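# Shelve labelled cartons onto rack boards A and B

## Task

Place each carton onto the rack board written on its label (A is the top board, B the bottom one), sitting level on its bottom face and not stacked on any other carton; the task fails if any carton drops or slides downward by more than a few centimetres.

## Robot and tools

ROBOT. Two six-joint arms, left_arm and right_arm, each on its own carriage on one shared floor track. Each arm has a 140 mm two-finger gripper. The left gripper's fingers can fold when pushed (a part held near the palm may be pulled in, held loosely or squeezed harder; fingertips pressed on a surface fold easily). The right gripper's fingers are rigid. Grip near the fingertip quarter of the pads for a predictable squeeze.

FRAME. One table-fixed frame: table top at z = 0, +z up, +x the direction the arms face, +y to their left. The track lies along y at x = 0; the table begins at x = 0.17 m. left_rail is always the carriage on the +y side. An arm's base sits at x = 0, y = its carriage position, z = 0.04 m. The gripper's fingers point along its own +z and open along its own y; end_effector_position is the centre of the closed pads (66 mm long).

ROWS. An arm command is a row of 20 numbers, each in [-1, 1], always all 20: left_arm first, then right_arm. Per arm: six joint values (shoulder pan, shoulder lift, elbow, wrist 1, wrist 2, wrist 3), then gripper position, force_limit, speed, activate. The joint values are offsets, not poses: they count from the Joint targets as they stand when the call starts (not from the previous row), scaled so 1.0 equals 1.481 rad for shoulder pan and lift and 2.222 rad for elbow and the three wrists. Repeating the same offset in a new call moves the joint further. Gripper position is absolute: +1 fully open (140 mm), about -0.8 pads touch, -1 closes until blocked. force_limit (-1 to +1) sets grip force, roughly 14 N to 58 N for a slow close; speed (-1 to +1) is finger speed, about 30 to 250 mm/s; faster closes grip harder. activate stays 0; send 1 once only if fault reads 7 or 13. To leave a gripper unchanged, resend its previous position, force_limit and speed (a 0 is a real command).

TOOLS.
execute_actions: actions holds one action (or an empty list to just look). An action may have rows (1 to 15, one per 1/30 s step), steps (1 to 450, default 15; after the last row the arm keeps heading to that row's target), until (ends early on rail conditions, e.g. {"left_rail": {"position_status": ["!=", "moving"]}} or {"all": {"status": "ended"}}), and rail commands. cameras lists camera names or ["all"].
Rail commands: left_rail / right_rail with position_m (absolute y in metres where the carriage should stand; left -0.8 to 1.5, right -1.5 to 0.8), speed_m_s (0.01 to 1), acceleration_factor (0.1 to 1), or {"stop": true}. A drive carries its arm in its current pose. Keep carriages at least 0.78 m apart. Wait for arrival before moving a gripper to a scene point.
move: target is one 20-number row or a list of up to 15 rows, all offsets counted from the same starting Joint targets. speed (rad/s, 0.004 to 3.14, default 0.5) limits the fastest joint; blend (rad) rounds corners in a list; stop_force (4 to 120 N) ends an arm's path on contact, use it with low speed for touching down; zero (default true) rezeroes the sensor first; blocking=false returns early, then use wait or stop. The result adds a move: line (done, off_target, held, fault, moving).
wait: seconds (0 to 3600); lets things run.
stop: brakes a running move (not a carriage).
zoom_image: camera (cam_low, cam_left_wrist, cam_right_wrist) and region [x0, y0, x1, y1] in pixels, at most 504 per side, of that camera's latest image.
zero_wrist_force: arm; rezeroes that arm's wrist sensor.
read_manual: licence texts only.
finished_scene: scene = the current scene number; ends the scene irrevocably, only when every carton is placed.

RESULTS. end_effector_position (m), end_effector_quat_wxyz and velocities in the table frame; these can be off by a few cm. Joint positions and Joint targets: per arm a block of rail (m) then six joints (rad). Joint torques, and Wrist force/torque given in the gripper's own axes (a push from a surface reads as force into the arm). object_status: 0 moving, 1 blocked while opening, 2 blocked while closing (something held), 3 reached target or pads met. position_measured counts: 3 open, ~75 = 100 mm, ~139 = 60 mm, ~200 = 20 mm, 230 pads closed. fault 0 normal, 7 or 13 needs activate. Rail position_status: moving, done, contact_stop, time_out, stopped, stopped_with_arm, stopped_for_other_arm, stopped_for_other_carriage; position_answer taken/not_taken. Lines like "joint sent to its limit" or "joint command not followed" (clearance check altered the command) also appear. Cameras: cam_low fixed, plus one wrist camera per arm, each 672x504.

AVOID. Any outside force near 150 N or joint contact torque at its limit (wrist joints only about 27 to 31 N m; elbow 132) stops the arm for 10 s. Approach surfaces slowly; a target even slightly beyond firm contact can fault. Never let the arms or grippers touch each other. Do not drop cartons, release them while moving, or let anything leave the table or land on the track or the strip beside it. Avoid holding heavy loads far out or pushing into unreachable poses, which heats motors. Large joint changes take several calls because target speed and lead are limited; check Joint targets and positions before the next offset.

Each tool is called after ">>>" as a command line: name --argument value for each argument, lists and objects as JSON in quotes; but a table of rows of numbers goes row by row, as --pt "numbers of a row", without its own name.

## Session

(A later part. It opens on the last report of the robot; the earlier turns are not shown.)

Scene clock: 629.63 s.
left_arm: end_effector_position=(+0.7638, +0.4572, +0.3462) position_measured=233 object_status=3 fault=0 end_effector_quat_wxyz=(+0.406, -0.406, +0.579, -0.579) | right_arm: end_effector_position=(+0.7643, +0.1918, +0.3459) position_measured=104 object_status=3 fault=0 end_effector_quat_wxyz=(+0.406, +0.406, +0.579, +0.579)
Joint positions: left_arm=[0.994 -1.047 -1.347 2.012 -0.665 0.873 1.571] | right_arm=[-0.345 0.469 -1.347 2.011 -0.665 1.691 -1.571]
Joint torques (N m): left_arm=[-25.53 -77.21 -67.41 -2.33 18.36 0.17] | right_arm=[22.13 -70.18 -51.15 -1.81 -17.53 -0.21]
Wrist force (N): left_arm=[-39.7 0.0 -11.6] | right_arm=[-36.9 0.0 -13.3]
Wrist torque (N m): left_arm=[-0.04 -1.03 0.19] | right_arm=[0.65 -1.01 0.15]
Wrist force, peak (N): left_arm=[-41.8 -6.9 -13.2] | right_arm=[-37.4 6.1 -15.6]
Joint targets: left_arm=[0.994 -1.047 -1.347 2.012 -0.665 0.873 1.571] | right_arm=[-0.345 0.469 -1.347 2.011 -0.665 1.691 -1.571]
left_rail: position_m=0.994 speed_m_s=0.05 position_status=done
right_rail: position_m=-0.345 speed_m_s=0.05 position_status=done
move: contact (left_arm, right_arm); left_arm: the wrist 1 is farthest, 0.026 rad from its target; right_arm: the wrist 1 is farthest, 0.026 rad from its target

>>> execute_actions --actions '[{"left_rail":{"position_m":1.0098,"speed_m_s":0.06,"acceleration_factor":0.15},"right_rail":{"position_m":-0.3606,"speed_m_s":0.06,"acceleration_factor":0.15},"steps":120,"until":{"all":{"status":"ended"}}}]'

>>> move --pt "-0.06414 -0.06345 0.02617 0.01613 -0.04275 0 -1 0 0 0 0.03416 -0.06345 0.02617 0.01613 0.02277 0 0.2 0 0 0" --pt "-0.21768 -0.14462 0.08528 0.01111 -0.14509 0 -1 0 0 0 0.12329 -0.14462 0.08528 0.01111 0.08217 0 0.2 0 0 0" --pt "-0.35472 -0.1947 0.11744 0.01234 -0.23643 0 -1 0 0 0 0.21388 -0.1947 0.11744 0.01234 0.14256 0 0.2 0 0 0" --pt "-0.44159 -0.33314 0.1447 0.07735 -0.29433 0 -1 0 0 0 0.19305 -0.33314 0.1447 0.07735 0.12867 0 0.2 0 0 0" --speed '[0.1,0.3,0.4,0.5]' --blend '[0.02,0.03,0.05,0]'

>>> execute_actions --actions '[{"left_rail":{"position_m":1.154,"speed_m_s":0.3,"acceleration_factor":0.5},"right_rail":{"position_m":-0.186,"speed_m_s":0.3,"acceleration_factor":0.5},"steps":240,"until":{"all":{"status":"ended"}}}]' --cameras '["cam_left_wrist","cam_right_wrist"]'

Scene clock: 652.80 s.
left_arm: end_effector_position=(+0.7638, +0.4731, +0.3462) position_measured=233 object_status=3 fault=0 end_effector_quat_wxyz=(+0.406, -0.406, +0.579, -0.579) | right_arm: end_effector_position=(+0.7643, +0.1759, +0.3460) position_measured=104 object_status=3 fault=0 end_effector_quat_wxyz=(+0.406, +0.406, +0.579, +0.579)
Joint positions: left_arm=[1.01 -1.047 -1.347 2.012 -0.665 0.873 1.571] | right_arm=[-0.361 0.469 -1.347 2.011 -0.665 1.691 -1.571]
Joint torques (N m): left_arm=[3.9 -76.73 -31.73 -0.43 -1.88 0.16] | right_arm=[-10.21 -71.12 -27.77 -5.16 3.1 -0.28]
Wrist force (N): left_arm=[-1.0 1.6 0.2] | right_arm=[0.0 -2.9 -0.4]
Wrist torque (N m): left_arm=[-0.01 0.25 0.21] | right_arm=[-0.51 -0.18 0.26]
Wrist force, peak (N): left_arm=[-39.6 0.3 -11.8] | right_arm=[-37.1 -0.8 -13.8]
Joint targets: left_arm=[1.010 -1.047 -1.347 2.012 -0.665 0.873 1.571] | right_arm=[-0.361 0.469 -1.347 2.011 -0.665 1.691 -1.571]
Tool commands: left_gripper/position=-1.0 left_gripper/force_limit=+0.0 left_gripper/speed=+0.0 left_gripper/activate=+0.0 right_gripper/position=+0.2 right_gripper/force_limit=+0.0 right_gripper/speed=+0.0 right_gripper/activate=+0.0
left_rail: position_m=1.010 speed_m_s=0.06 position_status=done
right_rail: position_m=-0.361 speed_m_s=0.06 position_status=done

Scene clock: 656.00 s.
left_arm: end_effector_position=(+0.4485, +0.5333, +0.4212) position_measured=233 object_status=3 fault=0 end_effector_quat_wxyz=(+0.406, -0.406, +0.579, -0.579) | right_arm: end_effector_position=(+0.4489, +0.1160, +0.4213) position_measured=104 object_status=3 fault=0 end_effector_quat_wxyz=(+0.406, +0.406, +0.579, +0.579)
Joint positions: left_arm=[1.01 -1.701 -1.841 2.333 -0.493 0.219 1.571] | right_arm=[-0.361 0.755 -1.84 2.333 -0.493 1.976 -1.571]
Joint torques (N m): left_arm=[-16.69 -34.66 -33.56 1.62 -2.7 0.14] | right_arm=[-15.68 -32.95 -31.26 0.83 -3.22 -0.16]
Wrist force (N): left_arm=[-0.9 1.3 -0.1] | right_arm=[-0.3 -2.9 0.6]
Wrist torque (N m): left_arm=[-0.07 0.22 0.19] | right_arm=[-0.50 -0.17 0.17]
Wrist force, peak (N): left_arm=[-1.4 2.0 0.9] | right_arm=[0.7 -4.6 0.3]
Joint targets: left_arm=[1.010 -1.701 -1.841 2.333 -0.493 0.219 1.571] | right_arm=[-0.361 0.755 -1.840 2.333 -0.493 1.976 -1.571]
left_rail: position_m=1.010 speed_m_s=0.06 position_status=done
right_rail: position_m=-0.361 speed_m_s=0.06 position_status=done
move: done

Scene clock: 657.70 s.
left_arm: end_effector_position=(+0.4485, +0.6776, +0.4213) position_measured=233 object_status=3 fault=0 end_effector_quat_wxyz=(+0.406, -0.406, +0.579, -0.579) | right_arm: end_effector_position=(+0.4489, +0.2905, +0.4213) position_measured=104 object_status=3 fault=0 end_effector_quat_wxyz=(+0.406, +0.406, +0.579, +0.579)
Joint positions: left_arm=[1.154 -1.701 -1.841 2.333 -0.493 0.219 1.571] | right_arm=[-0.186 0.755 -1.84 2.333 -0.493 1.976 -1.571]
Joint torques (N m): left_arm=[-10.1 -27.39 -41.5 1.58 -1.54 0.15] | right_arm=[-10.7 -28.33 -38.08 0.34 -2.15 -0.19]
Wrist force (N): left_arm=[-0.8 1.5 0.0] | right_arm=[-0.3 -3.2 0.6]
Wrist torque (N m): left_arm=[-0.01 0.19 0.19] | right_arm=[-0.58 -0.15 0.16]
Wrist force, peak (N): left_arm=[-1.5 1.8 0.2] | right_arm=[-0.3 -3.7 0.4]
Joint targets: left_arm=[1.154 -1.701 -1.841 2.333 -0.493 0.219 1.571] | right_arm=[-0.186 0.755 -1.840 2.333 -0.493 1.976 -1.571]
Tool commands: left_gripper/position=-1.0 left_gripper/force_limit=+0.0 left_gripper/speed=+0.0 left_gripper/activate=+0.0 right_gripper/position=+0.2 right_gripper/force_limit=+0.0 right_gripper/speed=+0.0 right_gripper/activate=+0.0
left_rail: position_m=1.154 speed_m_s=0.30 position_status=done
right_rail: position_m=-0.186 speed_m_s=0.30 position_status=done
cam_left_wrist: T_world_to_cam=[[-0.0163, 0.00781, -0.99984, 0.4322], [0.00403, 0.99996, 0.00775, -0.68639], [0.99986, -0.0039, -0.01633, -0.25609]] pos_world=[0.26586, 0.68199, 0.43326]
cam_right_wrist: T_world_to_cam=[[-0.00482, -0.02607, 0.99965, -0.40448], [0.03382, -0.99909, -0.02589, 0.28779], [0.99942, 0.03368, 0.0057, -0.28475]] pos_world=[0.2729, 0.28657, 0.41341]

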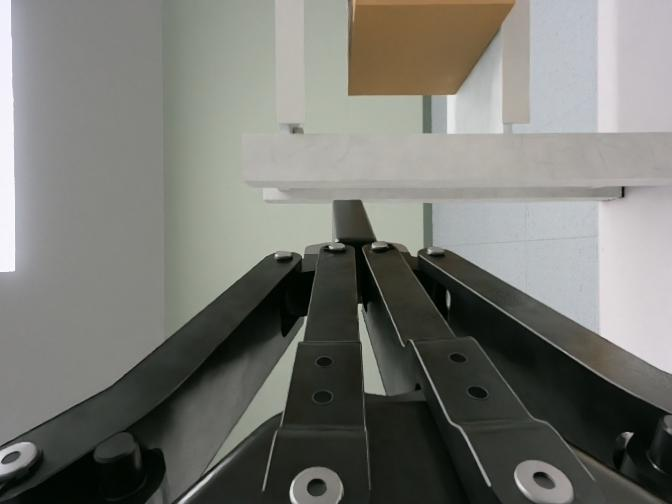

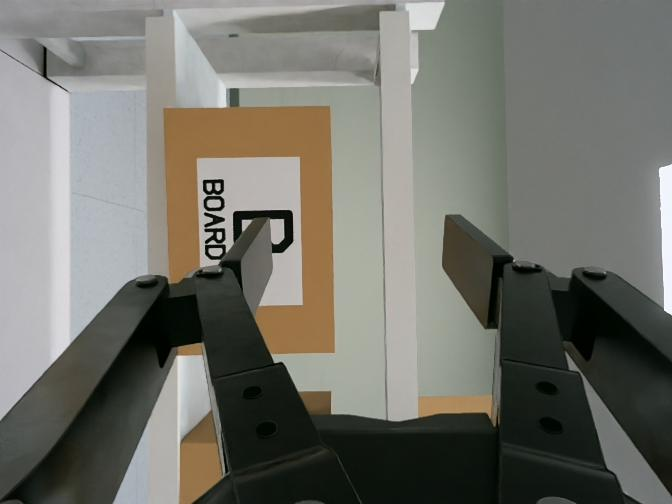

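>>> move --pt "0 0.17243 0.07448 -0.1894 0 0 -1 0 0 0 0 0.17243 0.07448 -0.1894 0 0 -0.08 0 0 0" --pt "0 0.44766 0.10315 -0.40152 0 0 -1 0 0 0 0 0.44766 0.10315 -0.40152 0 0 -0.08 0 0 0" --speed '[0.4,0.3]' --blend '[0.05,0]' --cameras '["cam_left_wrist","cam_right_wrist"]'

Scene clock: 665.67 s.
left_arm: end_effector_position=(+0.4484, +0.6772, +0.1053) position_measured=233 object_status=3 fault=0 end_effector_quat_wxyz=(+0.406, -0.406, +0.579, -0.579) | right_arm: end_effector_position=(+0.4490, +0.2907, +0.1052) position_measured=139 object_status=3 fault=0 end_effector_quat_wxyz=(+0.406, +0.406, +0.579, +0.579)
Joint positions: left_arm=[1.154 -1.701 -1.178 2.562 -1.385 0.219 1.571] | right_arm=[-0.186 0.755 -1.177 2.562 -1.385 1.976 -1.571]
Joint torques (N m): left_arm=[7.1 -26.04 0.98 -3.07 1.8 0.12] | right_arm=[4.28 -33.62 -1.27 -6.87 2.87 -0.23]
Wrist force (N): left_arm=[-0.9 1.6 0.3] | right_arm=[0.0 -3.5 0.4]
Wrist torque (N m): left_arm=[0.01 0.23 0.20] | right_arm=[-0.59 -0.20 0.20]
Wrist force, peak (N): left_arm=[-2.7 0.9 -0.5] | right_arm=[-0.5 -4.7 0.5]
Joint targets: left_arm=[1.154 -1.701 -1.178 2.562 -1.385 0.219 1.571] | right_arm=[-0.186 0.755 -1.177 2.562 -1.385 1.976 -1.571]
left_rail: position_m=1.154 speed_m_s=0.30 position_status=done
right_rail: position_m=-0.186 speed_m_s=0.30 position_status=done
move: done
cam_left_wrist: T_world_to_cam=[[-0.0163, 0.00791, -0.99984, 0.11628], [0.00403, 0.99996, 0.00785, -0.68366], [0.99986, -0.0039, -0.01633, -0.26125]] pos_world=[0.26586, 0.68169, 0.11736]
cam_right_wrist: T_world_to_cam=[[-0.00472, -0.02597, 0.99965, -0.08854], [0.03382, -0.99909, -0.02579, 0.27969], [0.99942, 0.03368, 0.0056, -0.28304]] pos_world=[0.273, 0.28667, 0.09731]

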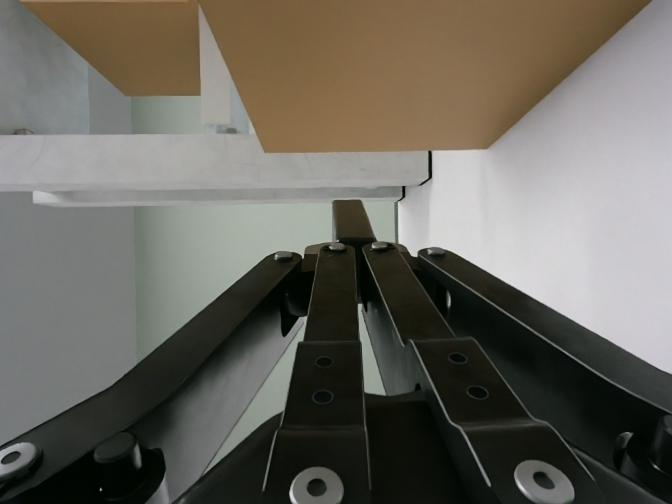

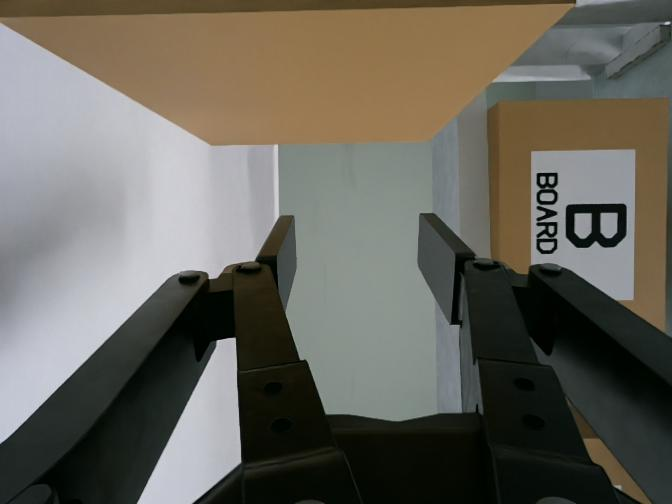

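>>> move --pt "0.0056 0.01062 -0.02112 0.01404 0.00373 0 -1 0 0 0 0.03202 0.01062 -0.02112 0.01404 0.02134 0 -0.08 0 0 0" --pt "0.01512 0.02868 -0.05704 0.03792 0.01008 0 -1 0 0 0 0.08646 0.02868 -0.05704 0.03792 0.05763 0 -0.08 0 0 0" --speed '[0.1,0.018]' --stop_force 15 --cameras '["cam_left_wrist","cam_right_wrist"]'

Scene clock: 679.23 s.
left_arm: end_effector_position=(+0.4486, +0.6190, +0.1054) position_measured=233 object_status=3 fault=0 end_effector_quat_wxyz=(+0.406, -0.406, +0.579, -0.579) | right_arm: end_effector_position=(+0.4483, +0.3470, +0.1052) position_measured=139 object_status=3 fault=0 end_effector_quat_wxyz=(+0.406, +0.406, +0.579, +0.579)
Joint positions: left_arm=[1.154 -1.682 -1.141 2.453 -1.312 0.238 1.571] | right_arm=[-0.186 0.861 -1.142 2.457 -1.315 2.083 -1.571]
Joint torques (N m): left_arm=[-20.27 -71.33 -8.28 -4.06 2.29 0.05] | right_arm=[-10.48 -62.95 -7.38 -6.22 -7.8 -0.06]
Wrist force (N): left_arm=[-9.1 -2.2 -2.4] | right_arm=[-11.5 2.0 -4.5]
Wrist torque (N m): left_arm=[0.06 -0.08 0.15] | right_arm=[-0.52 -0.34 0.21]
Wrist force, peak (N): left_arm=[-13.9 -5.9 -13.6] | right_arm=[-16.2 0.5 -8.9]
Joint targets: left_arm=[1.154 -1.682 -1.141 2.453 -1.312 0.238 1.571] | right_arm=[-0.186 0.861 -1.142 2.457 -1.315 2.083 -1.571]
left_rail: position_m=1.154 speed_m_s=0.30 position_status=done
right_rail: position_m=-0.186 speed_m_s=0.30 position_status=done
move: contact (left_arm, right_arm); path passed 1 of 2 targets; left_arm: the elbow is farthest, 0.017 rad from its target; right_arm: the shoulder pan is farthest, 0.022 rad from its target
cam_left_wrist: T_world_to_cam=[[-0.0163, 0.00811, -0.99983, 0.11672], [0.00393, 0.99996, 0.00805, -0.62536], [0.99986, -0.0038, -0.01633, -0.26173]] pos_world=[0.26606, 0.62339, 0.11746]
cam_right_wrist: T_world_to_cam=[[-0.00463, -0.02596, 0.99965, -0.08711], [0.03371, -0.9991, -0.02579, 0.33599], [0.99942, 0.03358, 0.0055, -0.28419]] pos_world=[0.2723, 0.34297, 0.09731]

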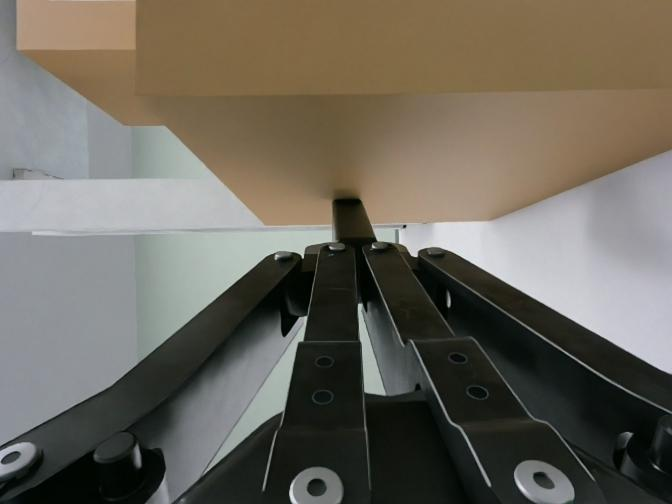

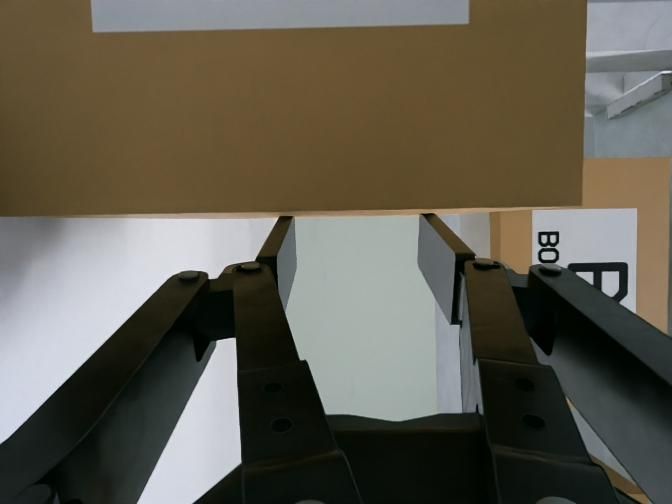

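>>> execute_actions --actions '[{"right_rail":{"position_m":-0.1874,"speed_m_s":0.06,"acceleration_factor":0.15},"steps":60,"until":{"all":{"status":"ended"}}}]'

>>> move --target '[0.00028,0.00124,-0.00134,0.00051,0.00012,0,-1,0,0,0,0.0035,0.00192,-0.00314,0.00186,0.00221,0,-0.08,0,0,0]' --speed 0.02

Scene clock: 687.17 s.
left_arm: end_effector_position=(+0.4486, +0.6190, +0.1054) position_measured=233 object_status=3 fault=0 end_effector_quat_wxyz=(+0.406, -0.406, +0.579, -0.579) | right_arm: end_effector_position=(+0.4483, +0.3456, +0.1052) position_measured=139 object_status=3 fault=0 end_effector_quat_wxyz=(+0.406, +0.406, +0.579, +0.579)
Joint positions: left_arm=[1.154 -1.682 -1.141 2.453 -1.312 0.238 1.571] | right_arm=[-0.187 0.861 -1.142 2.457 -1.315 2.083 -1.571]
Joint torques (N m): left_arm=[-20.96 -71.02 -13.23 -3.98 -0.03 -0.04] | right_arm=[-9.3 -62.61 -8.71 -6.01 0 -0.16]
Wrist force (N): left_arm=[-9.0 -1.9 -2.0] | right_arm=[-0.7 -2.7 0.4]
Wrist torque (N m): left_arm=[0.03 -0.07 0.15] | right_arm=[-0.43 -0.04 0.23]
Wrist force, peak (N): left_arm=[-9.6 -2.3 -2.4] | right_arm=[-11.9 1.4 -4.6]
Joint targets: left_arm=[1.154 -1.682 -1.141 2.453 -1.312 0.238 1.571] | right_arm=[-0.187 0.861 -1.142 2.457 -1.315 2.083 -1.571]
Tool commands: left_gripper/position=-1.0 left_gripper/force_limit=+0.0 left_gripper/speed=+0.0 left_gripper/activate=+0.0 right_gripper/position=-0.08 right_gripper/force_limit=+0.0 right_gripper/speed=+0.0 right_gripper/activate=+0.0
left_rail: position_m=1.154 speed_m_s=0.30 position_status=done
right_rail: position_m=-0.187 speed_m_s=0.06 position_status=done

Scene clock: 687.77 s.
left_arm: end_effector_position=(+0.4487, +0.6176, +0.1051) position_measured=233 object_status=3 fault=0 end_effector_quat_wxyz=(+0.406, -0.406, +0.579, -0.579) | right_arm: end_effector_position=(+0.4486, +0.3489, +0.1051) position_measured=139 object_status=3 fault=0 end_effector_quat_wxyz=(+0.406, +0.406, +0.579, +0.579)
Joint positions: left_arm=[1.154 -1.681 -1.139 2.45 -1.311 0.238 1.571] | right_arm=[-0.187 0.866 -1.139 2.45 -1.311 2.088 -1.571]
Joint torques (N m): left_arm=[6.99 -24.24 -43.38 0.61 11.27 0.15] | right_arm=[23.11 -35.98 -41.11 0.68 -5.1 -0.15]
Wrist force (N): left_arm=[-30.4 -19.8 -22.3] | right_arm=[-38.3 13.9 -29.4]
Wrist torque (N m): left_arm=[0.53 -0.61 -0.07] | right_arm=[-0.72 -0.56 0.34]
Wrist force, peak (N): left_arm=[-30.4 -19.8 -22.3] | right_arm=[-38.3 13.9 -29.4]
Joint targets: left_arm=[1.154 -1.681 -1.139 2.450 -1.311 0.238 1.571] | right_arm=[-0.187 0.866 -1.139 2.450 -1.311 2.088 -1.571]
left_rail: position_m=1.154 speed_m_s=0.30 position_status=done
right_rail: position_m=-0.187 speed_m_s=0.06 position_status=done
move: done

>>> move --pt "0 -0.06703 -0.00202 0.0467 0 0 -1 0 0 0 0 -0.06703 -0.00202 0.0467 0 0 -0.08 0 0 0" --pt "0 -0.13103 -0.00737 0.0947 0 0 -1 0 0 0 0 -0.13103 -0.00737 0.0947 0 0 -0.08 0 0 0" --pt "0 -0.19057 -0.0159 0.14292 0 0 -1 0 0 0 0 -0.19057 -0.0159 0.14292 0 0 -0.08 0 0 0" --pt "0 -0.24473 -0.02743 0.19054 0 0 -1 0 0 0 0 -0.24473 -0.02743 0.19054 0 0 -0.08 0 0 0" --pt "0 -0.29297 -0.04172 0.23699 0 0 -1 0 0 0 0 -0.29297 -0.04172 0.23699 0 0 -0.08 0 0 0" --pt "0 -0.33507 -0.05853 0.28186 0 0 -1 0 0 0 0 -0.33507 -0.05853 0.28186 0 0 -0.08 0 0 0" --pt "0 -0.37106 -0.07762 0.32494 0 0 -1 0 0 0 0 -0.37106 -0.07762 0.32494 0 0 -0.08 0 0 0" --pt "0 -0.40117 -0.0988 0.36618 0 0 -1 0 0 0 0 -0.40117 -0.0988 0.36618 0 0 -0.08 0 0 0" --pt "0 -0.42574 -0.12185 0.40561 0 0 -1 0 0 0 0 -0.42574 -0.12185 0.40561 0 0 -0.08 0 0 0" --pt "0 -0.44517 -0.14666 0.44337 0 0 -1 0 0 0 0 -0.44517 -0.14666 0.44337 0 0 -0.08 0 0 0" --pt "0 -0.45986 -0.1731 0.47961 0 0 -1 0 0 0 0 -0.45986 -0.1731 0.47961 0 0 -0.08 0 0 0" --pt "0 -0.47001 -0.20042 0.51369 0 0 -1 0 0 0 0 -0.47001 -0.20042 0.51369 0 0 -0.08 0 0 0" --pt "0 -0.47624 -0.22845 0.54587 0 0 -1 0 0 0 0 -0.47624 -0.22845 0.54587 0 0 -0.08 0 0 0" --speed '[0.1,0.12,0.18,0.18,0.18,0.18,0.18,0.18,0.18,0.18,0.18,0.18,0.18]' --blend '[0.02,0.02,0.02,0.02,0.02,0.02,0.02,0.02,0.02,0.02,0.02,0.02,0]' --cameras '["cam_left_wrist","cam_right_wrist"]'

>>> execute_actions --actions '[{"left_rail":{"position_m":0.996,"speed_m_s":0.08,"acceleration_factor":0.2},"right_rail":{"position_m":-0.3454,"speed_m_s":0.08,"acceleration_factor":0.2},"steps":240,"until":{"all":{"status":"ended"}}}]' --cameras '["cam_left_wrist","cam_right_wrist"]'

Scene clock: 718.20 s.
left_arm: end_effector_position=(+0.4487, +0.6177, +0.6351) position_measured=233 object_status=3 fault=0 end_effector_quat_wxyz=(+0.406, -0.406, +0.579, -0.579) | right_arm: end_effector_position=(+0.4486, +0.3492, +0.6351) position_measured=139 object_status=3 fault=0 end_effector_quat_wxyz=(+0.406, +0.406, +0.579, +0.579)
Joint positions: left_arm=[1.154 -1.681 -1.845 1.942 -0.098 0.238 1.571] | right_arm=[-0.187 0.866 -1.844 1.942 -0.098 2.088 -1.571]
Joint torques (N m): left_arm=[-31.19 -35.7 -72.32 -1.81 11.23 0.12] | right_arm=[20.99 -31.17 -63.82 -3.6 -12.02 -0.1]
Wrist force (N): left_arm=[-33.1 9.9 -10.5] | right_arm=[-33.2 -10.6 -11.6]
Wrist torque (N m): left_arm=[-0.30 -0.93 0.30] | right_arm=[-0.22 -0.68 0.19]
Wrist force, peak (N): left_arm=[-32.9 -22.0 -21.7] | right_arm=[-43.3 14.4 -31.2]
Joint targets: left_arm=[1.154 -1.681 -1.845 1.942 -0.098 0.238 1.571] | right_arm=[-0.187 0.866 -1.844 1.942 -0.098 2.088 -1.571]
left_rail: position_m=1.154 speed_m_s=0.30 position_status=done
right_rail: position_m=-0.187 speed_m_s=0.06 position_status=done
move: done
cam_left_wrist: T_world_to_cam=[[-0.0163, 0.00791, -0.99984, 0.64638], [0.00373, 0.99996, 0.00785, -0.62814], [0.99986, -0.0036, -0.01633, -0.25321]] pos_world=[0.26606, 0.62209, 0.64706]
cam_right_wrist: T_world_to_cam=[[-0.00471, -0.02607, 0.99965, -0.6166], [0.03401, -0.99909, -0.02589, 0.35182], [0.99941, 0.03388, 0.0056, -0.28764]] pos_world=[0.2726, 0.34517, 0.62711]

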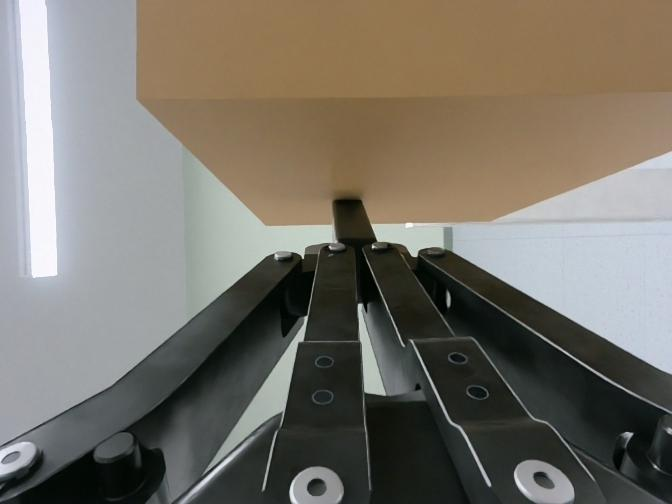

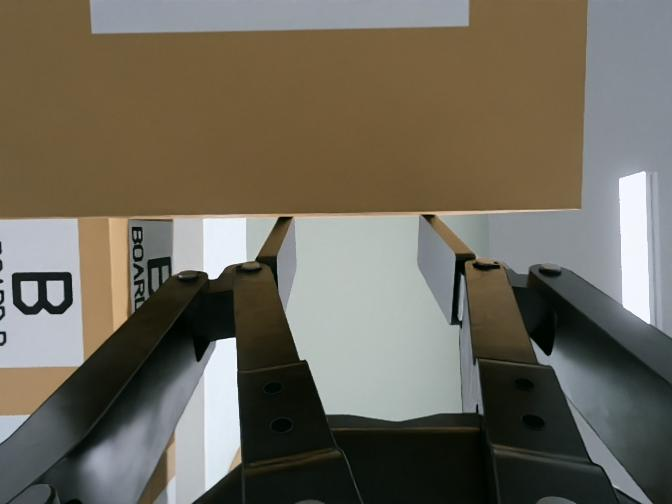

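Scene clock: 721.00 s.
left_arm: end_effector_position=(+0.4487, +0.4597, +0.6352) position_measured=233 object_status=3 fault=0 end_effector_quat_wxyz=(+0.406, -0.406, +0.579, -0.579) | right_arm: end_effector_position=(+0.4486, +0.1912, +0.6352) position_measured=139 object_status=3 fault=0 end_effector_quat_wxyz=(+0.406, +0.406, +0.579, +0.580)
Joint positions: left_arm=[0.996 -1.681 -1.845 1.942 -0.098 0.238 1.571] | right_arm=[-0.345 0.866 -1.844 1.942 -0.098 2.088 -1.571]
Joint torques (N m): left_arm=[-29.8 -8.81 -68.68 -2.52 14.78 0.32] | right_arm=[18.52 -30.58 -54.89 -3.45 -8.01 -0.09]
Wrist force (N): left_arm=[-33.1 9.6 -10.1] | right_arm=[-32.9 -10.4 -11.3]
Wrist torque (N m): left_arm=[-0.32 -0.96 0.30] | right_arm=[-0.20 -0.74 0.19]
Wrist force, peak (N): left_arm=[-38.3 9.7 -11.8] | right_arm=[-36.2 -10.6 -12.5]
Joint targets: left_arm=[0.996 -1.681 -1.845 1.942 -0.098 0.238 1.571] | right_arm=[-0.345 0.866 -1.844 1.942 -0.098 2.088 -1.571]
Tool commands: left_gripper/position=-1.0 left_gripper/force_limit=+0.0 left_gripper/speed=+0.0 left_gripper/activate=+0.0 right_gripper/position=-0.08 right_gripper/force_limit=+0.0 right_gripper/speed=+0.0 right_gripper/activate=+0.0
left_rail: position_m=0.996 speed_m_s=0.08 position_status=done
right_rail: position_m=-0.345 speed_m_s=0.08 position_status=done
cam_left_wrist: T_world_to_cam=[[-0.0163, 0.00781, -0.99984, 0.64777], [0.00373, 0.99996, 0.00775, -0.47018], [0.99986, -0.0036, -0.01633, -0.25378]] pos_world=[0.26606, 0.46419, 0.64716]
cam_right_wrist: T_world_to_cam=[[-0.00471, -0.02617, 0.99965, -0.6209], [0.03401, -0.99908, -0.02599, 0.19403], [0.99941, 0.03388, 0.0056, -0.28229]] pos_world=[0.2726, 0.18717, 0.62731]

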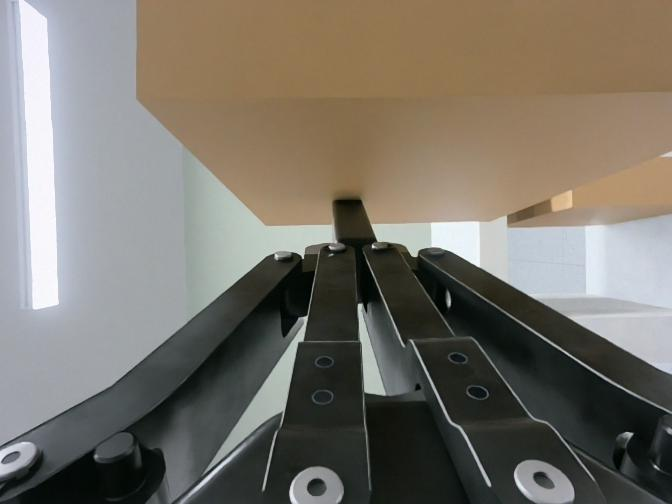

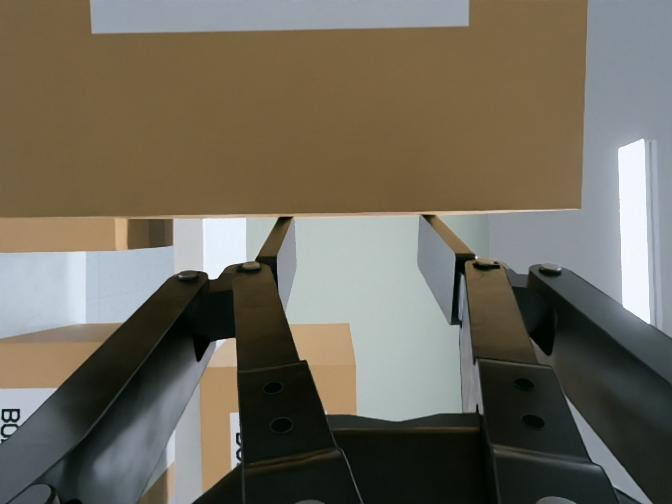

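>>> move --pt "0.02486 0.00591 -0.00281 -0.00113 0.01657 0 -1 0 0 0 -0.01879 0.00591 -0.00281 -0.00113 -0.01253 0 -0.08 0 0 0" --pt "0.07376 0.01936 -0.00934 -0.00357 0.04916 0 -1 0 0 0 -0.0543 0.01936 -0.00934 -0.00357 -0.03619 0 -0.08 0 0 0" --pt "0.12126 0.03478 -0.01705 -0.00613 0.08082 0 -1 0 0 0 -0.08709 0.03478 -0.01705 -0.00613 -0.05805 0 -0.08 0 0 0" --pt "0.16702 0.05197 -0.02594 -0.0087 0.11132 0 -1 0 0 0 -0.11724 0.05197 -0.02594 -0.0087 -0.07814 0 -0.08 0 0 0" --pt "0.21081 0.07071 -0.03597 -0.01115 0.14051 0 -1 0 0 0 -0.1449 0.07071 -0.03597 -0.01115 -0.09658 0 -0.08 0 0 0" --pt "0.25249 0.0908 -0.04714 -0.01337 0.16829 0 -1 0 0 0 -0.17023 0.0908 -0.04714 -0.01337 -0.11346 0 -0.08 0 0 0" --pt "0.29197 0.11206 -0.05943 -0.01526 0.1946 0 -1 0 0 0 -0.1934 0.11206 -0.05943 -0.01526 -0.12891 0 -0.08 0 0 0" --pt "0.32925 0.13434 -0.07282 -0.01672 0.21945 0 -1 0 0 0 -0.21461 0.13434 -0.07282 -0.01672 -0.14304 0 -0.08 0 0 0" --pt "0.36435 0.15751 -0.0873 -0.01768 0.24284 0 -1 0 0 0 -0.23403 0.15751 -0.0873 -0.01768 -0.15598 0 -0.08 0 0 0" --pt "0.39733 0.18145 -0.10286 -0.01808 0.26482 0 -1 0 0 0 -0.25182 0.18145 -0.10286 -0.01808 -0.16784 0 -0.08 0 0 0" --pt "0.42827 0.20608 -0.11951 -0.01784 0.28545 0 -1 0 0 0 -0.26814 0.20608 -0.11951 -0.01784 -0.17872 0 -0.08 0 0 0" --pt "0.44783 0.22284 -0.13122 -0.01731 0.29849 0 -1 0 0 0 -0.27828 0.22284 -0.13122 -0.01731 -0.18548 0 -0.08 0 0 0" --speed '[0.1,0.12,0.14,0.14,0.14,0.14,0.14,0.14,0.14,0.14,0.14,0.12]' --blend '[0.02,0.02,0.02,0.02,0.02,0.02,0.02,0.02,0.02,0.02,0.02,0]' --cameras '["cam_left_wrist"]'

>>> move --pt "0 0.006236 0.022718 -0.026875 0 0 -1 0 0 0 0 0.006236 0.022718 -0.026875 0 0 -0.08 0 0 0" --pt "0 0.013621 0.041635 -0.050714 0 0 -1 0 0 0 0 0.013621 0.041635 -0.050714 0 0 -0.08 0 0 0" --speed '[0.03,0.02]' --blend '[0.01,0]' --stop_force 12

Scene clock: 760.30 s.
left_arm: end_effector_position=(+0.7836, +0.4598, +0.6353) position_measured=233 object_status=3 fault=0 end_effector_quat_wxyz=(+0.406, -0.406, +0.579, -0.579) | right_arm: end_effector_position=(+0.7835, +0.1911, +0.6352) position_measured=139 object_status=3 fault=0 end_effector_quat_wxyz=(+0.406, +0.406, +0.579, +0.579)
Joint positions: left_arm=[0.996 -1.018 -1.515 1.651 -0.136 0.901 1.571] | right_arm=[-0.345 0.454 -1.515 1.651 -0.137 1.676 -1.571]
Joint torques (N m): left_arm=[-9.35 -33.13 -74.03 -2.4 16.43 0.55] | right_arm=[9.27 -49.26 -63.37 -3.15 -16.75 -0.28]
Wrist force (N): left_arm=[-28.7 8.8 -9.2] | right_arm=[-29.4 -13.2 -9.9]
Wrist torque (N m): left_arm=[-0.26 -0.79 0.28] | right_arm=[-0.13 -0.60 -0.23]
Wrist force, peak (N): left_arm=[-35.5 10.0 -11.1] | right_arm=[-35.5 -12.0 -12.3]
Joint targets: left_arm=[0.996 -1.018 -1.515 1.651 -0.136 0.901 1.571] | right_arm=[-0.345 0.454 -1.514 1.651 -0.137 1.676 -1.571]
left_rail: position_m=0.996 speed_m_s=0.08 position_status=done
right_rail: position_m=-0.345 speed_m_s=0.08 position_status=done
move: done; blend cut to 0.0184 rad at target 1, 0.0145 rad at target 11
cam_left_wrist: T_world_to_cam=[[-0.01601, 0.00801, -0.99984, 0.65306], [0.00363, 0.99996, 0.00795, -0.4716], [0.99987, -0.0035, -0.01603, -0.58887]] pos_world=[0.60096, 0.46429, 0.64726]

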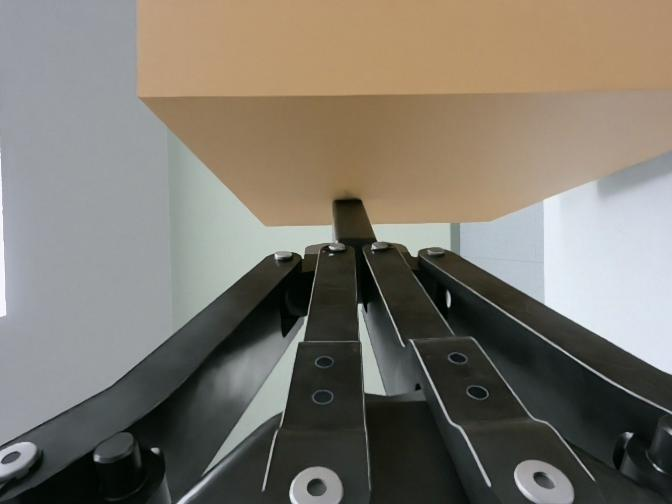

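Scene clock: 764.97 s.
left_arm: end_effector_position=(+0.7839, +0.4597, +0.5891) position_measured=233 object_status=3 fault=0 end_effector_quat_wxyz=(+0.406, -0.406, +0.579, -0.579) | right_arm: end_effector_position=(+0.7839, +0.1912, +0.5887) position_measured=139 object_status=3 fault=0 end_effector_quat_wxyz=(+0.406, +0.406, +0.579, +0.580)
Joint positions: left_arm=[0.996 -1.018 -1.501 1.718 -0.218 0.901 1.571] | right_arm=[-0.345 0.454 -1.501 1.719 -0.219 1.676 -1.571]
Joint torques (N m): left_arm=[-22.33 -63.3 -68.02 -1.4 15.03 0.01] | right_arm=[20.35 -61.68 -56.08 -1.45 -14.18 -0.14]
Wrist force (N): left_arm=[-32.9 -1.3 -11.6] | right_arm=[-32.2 -2.2 -14.6]
Wrist torque (N m): left_arm=[-0.12 -0.85 0.16] | right_arm=[0.18 -0.62 0.12]
Wrist force, peak (N): left_arm=[-34.4 -7.1 -12.7] | right_arm=[-32.4 -13.6 -11.1]
Joint targets: left_arm=[0.996 -1.018 -1.501 1.718 -0.218 0.901 1.571] | right_arm=[-0.345 0.454 -1.501 1.719 -0.219 1.676 -1.571]
left_rail: position_m=0.996 speed_m_s=0.08 position_status=done
right_rail: position_m=-0.345 speed_m_s=0.08 position_status=done
move: contact (left_arm, right_arm); path passed 1 of 2 targets; left_arm: the wrist 1 is farthest, 0.031 rad from its target; right_arm: the wrist 1 is farthest, 0.031 rad from its target

>>> execute_actions --actions '[{"left_rail":{"position_m":1.012,"speed_m_s":0.06,"acceleration_factor":0.15},"right_rail":{"position_m":-0.3614,"speed_m_s":0.06,"acceleration_factor":0.15},"steps":120,"until":{"all":{"status":"ended"}}}]'

>>> move --pt "-0.08372 -0.07441 0.0137 0.03634 -0.0558 0 -1 0 0 0 0.04429 -0.07441 0.0137 0.03634 0.02952 0 -0.08 0 0 0" --pt "-0.23726 -0.16121 0.06503 0.04287 -0.15814 0 -1 0 0 0 0.13342 -0.16121 0.06503 0.04287 0.08892 0 -0.08 0 0 0" --pt "-0.3743 -0.21256 0.09167 0.05046 -0.24948 0 -1 0 0 0 0.22401 -0.21256 0.09167 0.05046 0.14931 0 -0.08 0 0 0" --pt "-0.36512 -0.20032 0.26356 -0.12959 -0.24336 0 -1 0 0 0 0.1406 -0.20032 0.26356 -0.12959 0.09371 0 -0.08 0 0 0" --speed '[0.1,0.3,0.5,0.5]' --blend '[0.02,0.03,0.05,0]'

>>> execute_actions --actions '[{"left_rail":{"position_m":0.165,"speed_m_s":0.4,"acceleration_factor":0.6},"right_rail":{"position_m":-1.175,"speed_m_s":0.4,"acceleration_factor":0.6},"steps":300,"until":{"all":{"status":"ended"}}}]' --cameras '["all"]'

Scene clock: 780.53 s.
left_arm: end_effector_position=(+0.7838, +0.4756, +0.5892) position_measured=233 object_status=3 fault=0 end_effector_quat_wxyz=(+0.406, -0.406, +0.579, -0.579) | right_arm: end_effector_position=(+0.7838, +0.1753, +0.5887) position_measured=139 object_status=3 fault=0 end_effector_quat_wxyz=(+0.406, +0.406, +0.579, +0.580)
Joint positions: left_arm=[1.012 -1.018 -1.501 1.718 -0.218 0.901 1.571] | right_arm=[-0.361 0.454 -1.501 1.719 -0.219 1.676 -1.571]
Joint torques (N m): left_arm=[3.79 -62.18 -43.94 -3.66 -1.88 0.1] | right_arm=[-10.41 -61.96 -35.6 -2.73 3.27 0.22]
Wrist force (N): left_arm=[-1.0 1.2 0.3] | right_arm=[0.8 -5.0 0.6]
Wrist torque (N m): left_arm=[-0.09 0.26 0.20] | right_arm=[-0.99 -0.42 0.22]
Wrist force, peak (N): left_arm=[-33.1 -0.9 -11.7] | right_arm=[-32.5 -3.3 -15.1]
Joint targets: left_arm=[1.012 -1.018 -1.501 1.718 -0.218 0.901 1.571] | right_arm=[-0.361 0.454 -1.501 1.719 -0.219 1.676 -1.571]
Tool commands: left_gripper/position=-1.0 left_gripper/force_limit=+0.0 left_gripper/speed=+0.0 left_gripper/activate=+0.0 right_gripper/position=-0.08 right_gripper/force_limit=+0.0 right_gripper/speed=+0.0 right_gripper/activate=+0.0
left_rail: position_m=1.012 speed_m_s=0.06 position_status=done
right_rail: position_m=-0.361 speed_m_s=0.06 position_status=done

Scene clock: 784.30 s.
left_arm: end_effector_position=(+0.4985, +0.5356, +0.4209) position_measured=233 object_status=3 fault=0 end_effector_quat_wxyz=(+0.406, -0.406, +0.579, -0.579) | right_arm: end_effector_position=(+0.4985, +0.1151, +0.4205) position_measured=139 object_status=3 fault=0 end_effector_quat_wxyz=(+0.405, +0.406, +0.579, +0.579)
Joint positions: left_arm=[1.012 -1.559 -1.798 2.303 -0.506 0.361 1.571] | right_arm=[-0.361 0.662 -1.797 2.304 -0.507 1.884 -1.571]
Joint torques (N m): left_arm=[14.23 -4.13 -33.23 -4.12 1.97 0.14] | right_arm=[-13.75 -9.83 -31.14 -6.66 -3.16 0.05]
Wrist force (N): left_arm=[-1.0 1.4 -0.2] | right_arm=[0.4 -5.4 0.6]
Wrist torque (N m): left_arm=[-0.03 0.25 0.18] | right_arm=[-1.10 -0.29 0.19]
Wrist force, peak (N): left_arm=[-2.5 4.9 -0.3] | right_arm=[-0.5 -8.2 -0.1]
Joint targets: left_arm=[1.012 -1.559 -1.798 2.304 -0.506 0.361 1.571] | right_arm=[-0.361 0.662 -1.797 2.304 -0.507 1.884 -1.571]
left_rail: position_m=1.012 speed_m_s=0.06 position_status=done
right_rail: position_m=-0.361 speed_m_s=0.06 position_status=done
move: done

Scene clock: 787.67 s.
left_arm: end_effector_position=(+0.4986, -0.3113, +0.4208) position_measured=233 object_status=3 fault=0 end_effector_quat_wxyz=(+0.406, -0.406, +0.579, -0.579) | right_arm: end_effector_position=(+0.4985, -0.6986, +0.4204) position_measured=139 object_status=3 fault=0 end_effector_quat_wxyz=(+0.405, +0.406, +0.579, +0.579)
Joint positions: left_arm=[0.165 -1.559 -1.798 2.304 -0.506 0.361 1.571] | right_arm=[-1.175 0.662 -1.797 2.304 -0.507 1.884 -1.571]
Joint torques (N m): left_arm=[-12.77 -22.2 -40.79 -0.53 1.79 -0.12] | right_arm=[-4.39 -21.6 -36.66 -5.22 -1.45 -0.21]
Wrist force (N): left_arm=[-0.9 1.4 0.1] | right_arm=[0.3 -5.1 1.1]
Wrist torque (N m): left_arm=[-0.04 0.23 0.19] | right_arm=[-1.02 -0.26 0.19]
Wrist force, peak (N): left_arm=[-2.6 1.7 -0.3] | right_arm=[1.0 -5.6 1.1]
Joint targets: left_arm=[0.165 -1.559 -1.798 2.304 -0.506 0.361 1.571] | right_arm=[-1.175 0.662 -1.797 2.304 -0.507 1.884 -1.571]
Tool commands: left_gripper/position=-1.0 left_gripper/force_limit=+0.0 left_gripper/speed=+0.0 left_gripper/activate=+0.0 right_gripper/position=-0.08 right_gripper/force_limit=+0.0 right_gripper/speed=+0.0 right_gripper/activate=+0.0
left_rail: position_m=0.165 speed_m_s=0.40 position_status=done
right_rail: position_m=-1.175 speed_m_s=0.40 position_status=done
cam_left_wrist: T_world_to_cam=[[-0.01631, 0.00861, -0.99983, 0.44048], [0.00375, 0.99996, 0.00855, 0.30201], [0.99986, -0.00361, -0.01634, -0.30995]] pos_world=[0.31596, -0.30691, 0.43276]
cam_right_wrist: T_world_to_cam=[[-0.00423, -0.02565, 0.99966, -0.42902], [0.0339, -0.9991, -0.02549, -0.70231], [0.99942, 0.03378, 0.0051, -0.30058]] pos_world=[0.3224, -0.70253, 0.41251]

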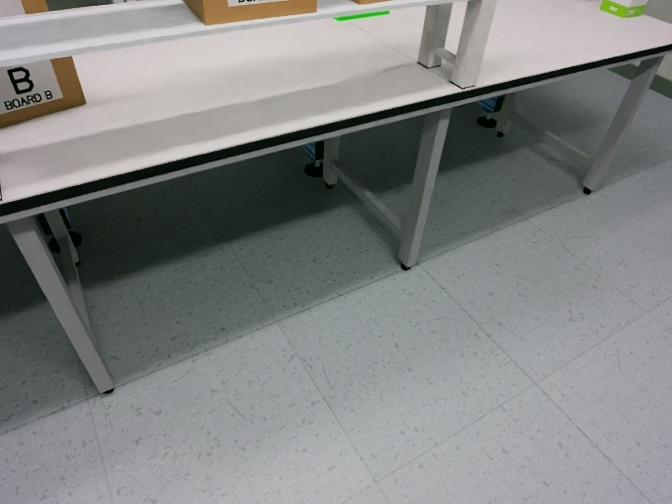

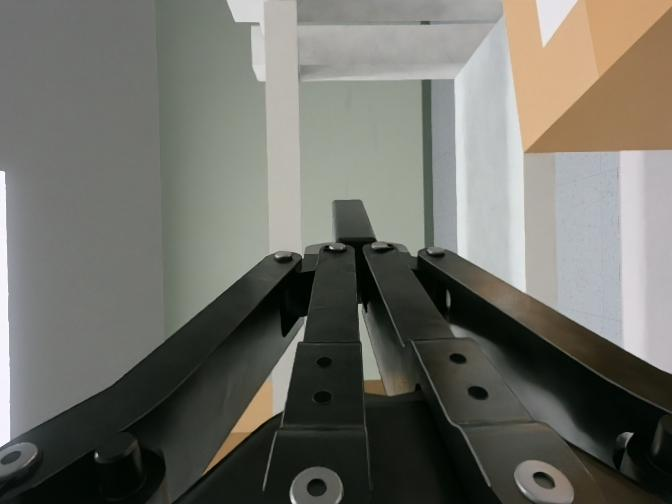

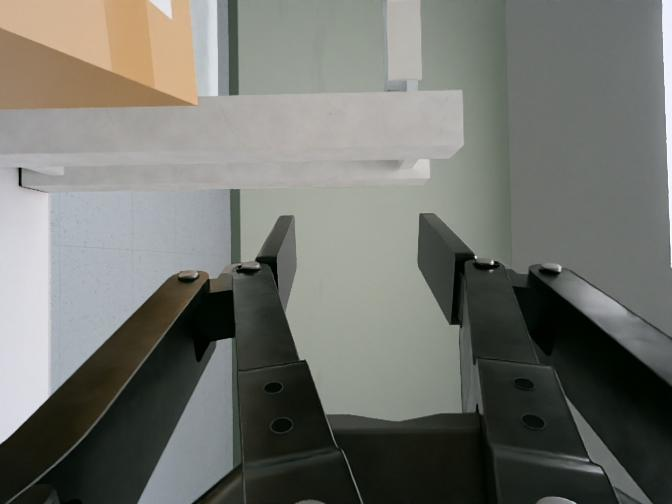

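>>> move --target '[0,0.16756,0.07185,-0.18353,0,0,-1,0,0,0,0,0.16756,0.07185,-0.18353,0,0,0.2,0,0,0]' --speed 0.4 --cameras '["cam_left_wrist","cam_right_wrist"]'

Scene clock: 807.60 s.
left_arm: end_effector_position=(+0.4986, -0.3113, +0.2609) position_measured=233 object_status=3 fault=0 end_effector_quat_wxyz=(+0.406, -0.406, +0.579, -0.579) | right_arm: end_effector_position=(+0.4983, -0.6987, +0.2605) position_measured=104 object_status=3 fault=0 end_effector_quat_wxyz=(+0.405, +0.406, +0.579, +0.579)
Joint positions: left_arm=[0.165 -1.559 -1.55 2.463 -0.913 0.361 1.571] | right_arm=[-1.175 0.662 -1.549 2.464 -0.915 1.884 -1.571]
Joint torques (N m): left_arm=[-14.74 -13.11 -21.79 -4.47 2.19 0.07] | right_arm=[10.72 -22.15 -18.69 -7.27 0.38 -0.08]
Wrist force (N): left_arm=[-1.0 1.1 0.0] | right_arm=[0.5 -5.0 0.7]
Wrist torque (N m): left_arm=[-0.11 0.25 0.20] | right_arm=[-0.96 -0.28 0.23]
Wrist force, peak (N): left_arm=[-0.9 3.2 0.2] | right_arm=[0.4 -7.0 0.4]
Joint targets: left_arm=[0.165 -1.559 -1.549 2.463 -0.914 0.361 1.571] | right_arm=[-1.175 0.662 -1.549 2.464 -0.915 1.884 -1.571]
left_rail: position_m=0.165 speed_m_s=0.40 position_status=done
right_rail: position_m=-1.175 speed_m_s=0.40 position_status=done
move: done
cam_left_wrist: T_world_to_cam=[[-0.01631, 0.00861, -0.99983, 0.28061], [0.00375, 0.99996, 0.00855, 0.30338], [0.99986, -0.00361, -0.01634, -0.31256]] pos_world=[0.31596, -0.30691, 0.27286]
cam_right_wrist: T_world_to_cam=[[-0.00423, -0.02565, 0.99966, -0.26928], [0.0339, -0.9991, -0.02549, -0.70658], [0.99942, 0.03378, 0.0051, -0.29966]] pos_world=[0.3223, -0.70273, 0.25271]

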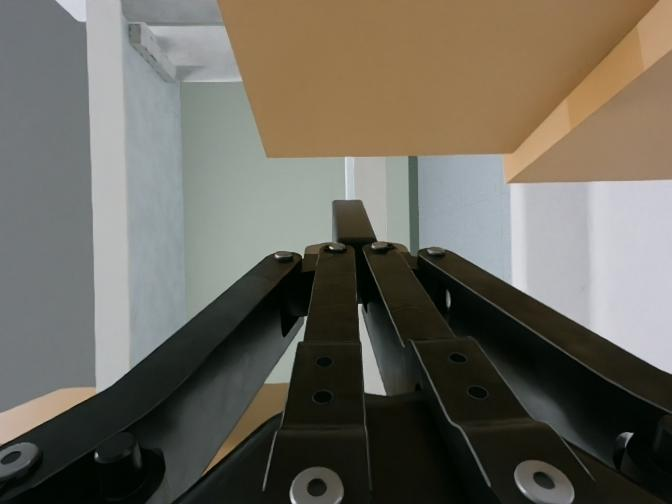

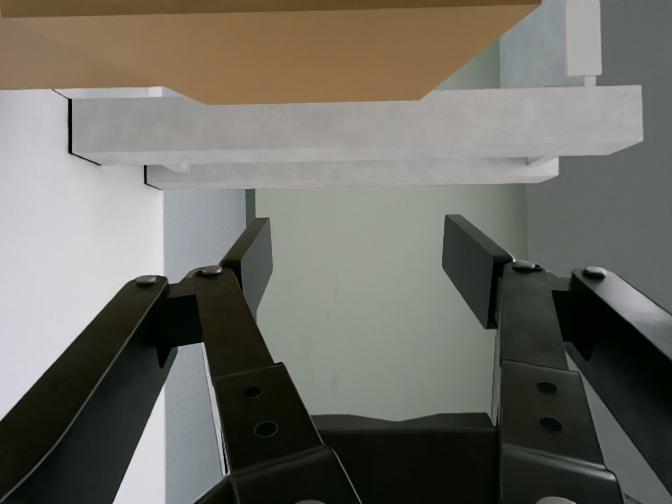

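>>> move --pt "-0.03396 -0.00087 0.00823 -0.00765 -0.02264 0 -1 0 0 0 0.0213 -0.00087 0.00823 -0.00765 0.0142 0 0.2 0 0 0" --pt "-0.03237 0.02515 -0.01092 -0.00584 -0.02157 0 -1 0 0 0 0.05414 0.02515 -0.01092 -0.00584 0.03608 0 0.2 0 0 0" --pt "-0.02949 0.07197 -0.04539 -0.00258 -0.01966 0 -1 0 0 0 0.11324 0.07197 -0.04539 -0.00258 0.07547 0 0.2 0 0 0" --speed '[0.1,0.1,0.018]' --stop_force 15 --cameras '["cam_left_wrist","cam_right_wrist"]'

Scene clock: 865.10 s.
left_arm: end_effector_position=(+0.4806, -0.3699, +0.2546) position_measured=233 object_status=3 fault=0 end_effector_quat_wxyz=(+0.406, -0.406, +0.579, -0.579) | right_arm: end_effector_position=(+0.4794, -0.6392, +0.2541) position_measured=104 object_status=3 fault=0 end_effector_quat_wxyz=(+0.406, +0.406, +0.579, +0.579)
Joint positions: left_arm=[0.165 -1.604 -1.46 2.382 -0.921 0.316 1.571] | right_arm=[-1.175 0.809 -1.459 2.381 -0.922 2.031 -1.571]
Joint torques (N m): left_arm=[-14.67 -57.83 -23.84 -2.49 7.1 0.09] | right_arm=[-9.45 -51.54 -22.03 -4.99 -8.16 -0.04]
Wrist force (N): left_arm=[-11.4 -6.0 -5.1] | right_arm=[-10.9 -1.7 -5.7]
Wrist torque (N m): left_arm=[0.10 -0.15 0.10] | right_arm=[-0.97 -0.50 0.05]
Wrist force, peak (N): left_arm=[-17.1 -10.0 -9.6] | right_arm=[-16.5 1.4 -11.2]
Joint targets: left_arm=[0.165 -1.604 -1.460 2.382 -0.921 0.316 1.571] | right_arm=[-1.175 0.809 -1.459 2.381 -0.922 2.031 -1.571]
left_rail: position_m=0.165 speed_m_s=0.40 position_status=done
right_rail: position_m=-1.175 speed_m_s=0.40 position_status=done
move: contact (left_arm, right_arm); path passed 2 of 3 targets; left_arm: the elbow is farthest, 0.020 rad from its target; right_arm: the shoulder pan is farthest, 0.021 rad from its target
cam_left_wrist: T_world_to_cam=[[-0.01621, 0.00871, -0.99983, 0.27453], [0.00365, 0.99996, 0.00865, 0.3621], [0.99986, -0.00351, -0.01624, -0.29497]] pos_world=[0.29806, -0.36551, 0.26656]
cam_right_wrist: T_world_to_cam=[[-0.00414, -0.02545, 0.99967, -0.26133], [0.0339, -0.99911, -0.02529, -0.64661], [0.99942, 0.03379, 0.005, -0.28273]] pos_world=[0.3034, -0.64313, 0.2463]

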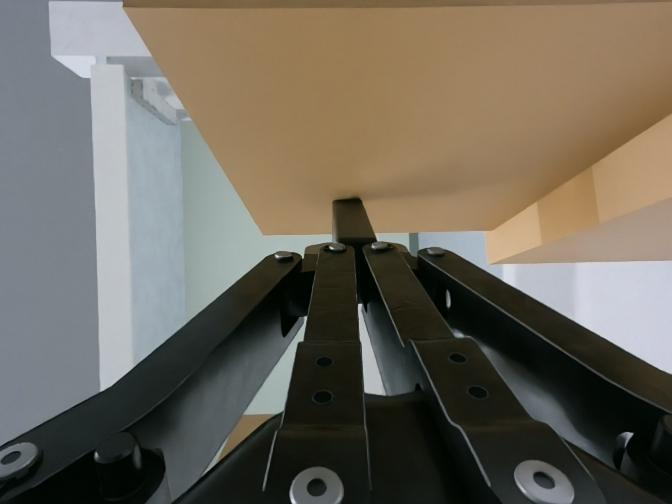

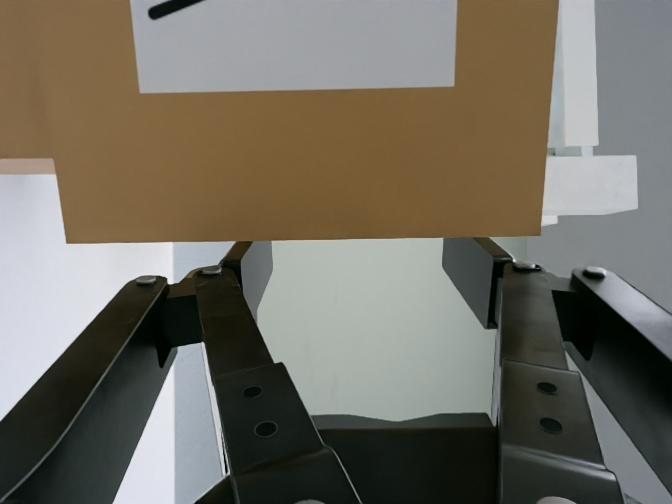

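>>> move --target '[0.00033,0.00059,-0.00129,0.00044,0.00016,0,-1,0,0,0,-0.00064,-0.00009,-0.00084,0.00089,-0.00055,0,0.2,0,0,0]' --speed 0.02

>>> execute_actions --actions '[{"left_rail":{"position_m":0.1642,"speed_m_s":0.06,"acceleration_factor":0.15},"right_rail":{"position_m":-1.1742,"speed_m_s":0.06,"acceleration_factor":0.15},"steps":120,"until":{"all":{"status":"ended"}}}]'

Scene clock: 875.60 s.
left_arm: end_effector_position=(+0.4808, -0.3712, +0.2553) position_measured=233 object_status=3 fault=0 end_effector_quat_wxyz=(+0.406, -0.406, +0.579, -0.579) | right_arm: end_effector_position=(+0.4803, -0.6387, +0.2548) position_measured=104 object_status=3 fault=0 end_effector_quat_wxyz=(+0.405, +0.406, +0.579, +0.579)
Joint positions: left_arm=[0.165 -1.603 -1.46 2.379 -0.92 0.316 1.571] | right_arm=[-1.175 0.808 -1.459 2.38 -0.92 2.03 -1.571]
Joint torques (N m): left_arm=[-1.93 -21.25 -59.9 -0.99 13.14 0.38] | right_arm=[-3.87 -54.83 -48.06 -2.03 -12.18 -0.24]
Wrist force (N): left_arm=[-24.9 6.2 -8.0] | right_arm=[-21.5 -8.6 -9.7]
Wrist torque (N m): left_arm=[-0.25 -0.57 0.26] | right_arm=[-0.84 -0.66 0.11]
Wrist force, peak (N): left_arm=[-24.9 6.2 -8.0] | right_arm=[-21.5 -8.6 -9.7]
Joint targets: left_arm=[0.165 -1.603 -1.460 2.379 -0.920 0.316 1.571] | right_arm=[-1.175 0.808 -1.459 2.380 -0.920 2.030 -1.571]
left_rail: position_m=0.165 speed_m_s=0.40 position_status=done
right_rail: position_m=-1.175 speed_m_s=0.40 position_status=done
move: done

Scene clock: 876.03 s.
left_arm: end_effector_position=(+0.4808, -0.3721, +0.2553) position_measured=233 object_status=3 fault=0 end_effector_quat_wxyz=(+0.406, -0.406, +0.579, -0.579) | right_arm: end_effector_position=(+0.4803, -0.6379, +0.2548) position_measured=104 object_status=3 fault=0 end_effector_quat_wxyz=(+0.405, +0.406, +0.579, +0.579)
Joint positions: left_arm=[0.164 -1.603 -1.46 2.379 -0.92 0.316 1.571] | right_arm=[-1.174 0.808 -1.459 2.38 -0.92 2.03 -1.571]
Joint torques (N m): left_arm=[-8.35 -23.17 -64.73 -2.26 15.2 0.23] | right_arm=[4.34 -54.02 -50.22 -2.62 -14.13 -0.11]
Wrist force (N): left_arm=[-35.9 6.4 -10.6] | right_arm=[-35.1 -6.5 -15.6]
Wrist torque (N m): left_arm=[-0.22 -0.99 0.26] | right_arm=[-0.98 -0.80 0.06]
Wrist force, peak (N): left_arm=[-35.9 6.5 -10.8] | right_arm=[-35.0 -7.2 -15.6]
Joint targets: left_arm=[0.164 -1.603 -1.460 2.379 -0.920 0.316 1.571] | right_arm=[-1.174 0.808 -1.459 2.380 -0.920 2.030 -1.571]
Tool commands: left_gripper/position=-1.0 left_gripper/force_limit=+0.0 left_gripper/speed=+0.0 left_gripper/activate=+0.0 right_gripper/position=+0.2 right_gripper/force_limit=+0.0 right_gripper/speed=+0.0 right_gripper/activate=+0.0
left_rail: position_m=0.164 speed_m_s=0.06 position_status=done
right_rail: position_m=-1.174 speed_m_s=0.06 position_status=done


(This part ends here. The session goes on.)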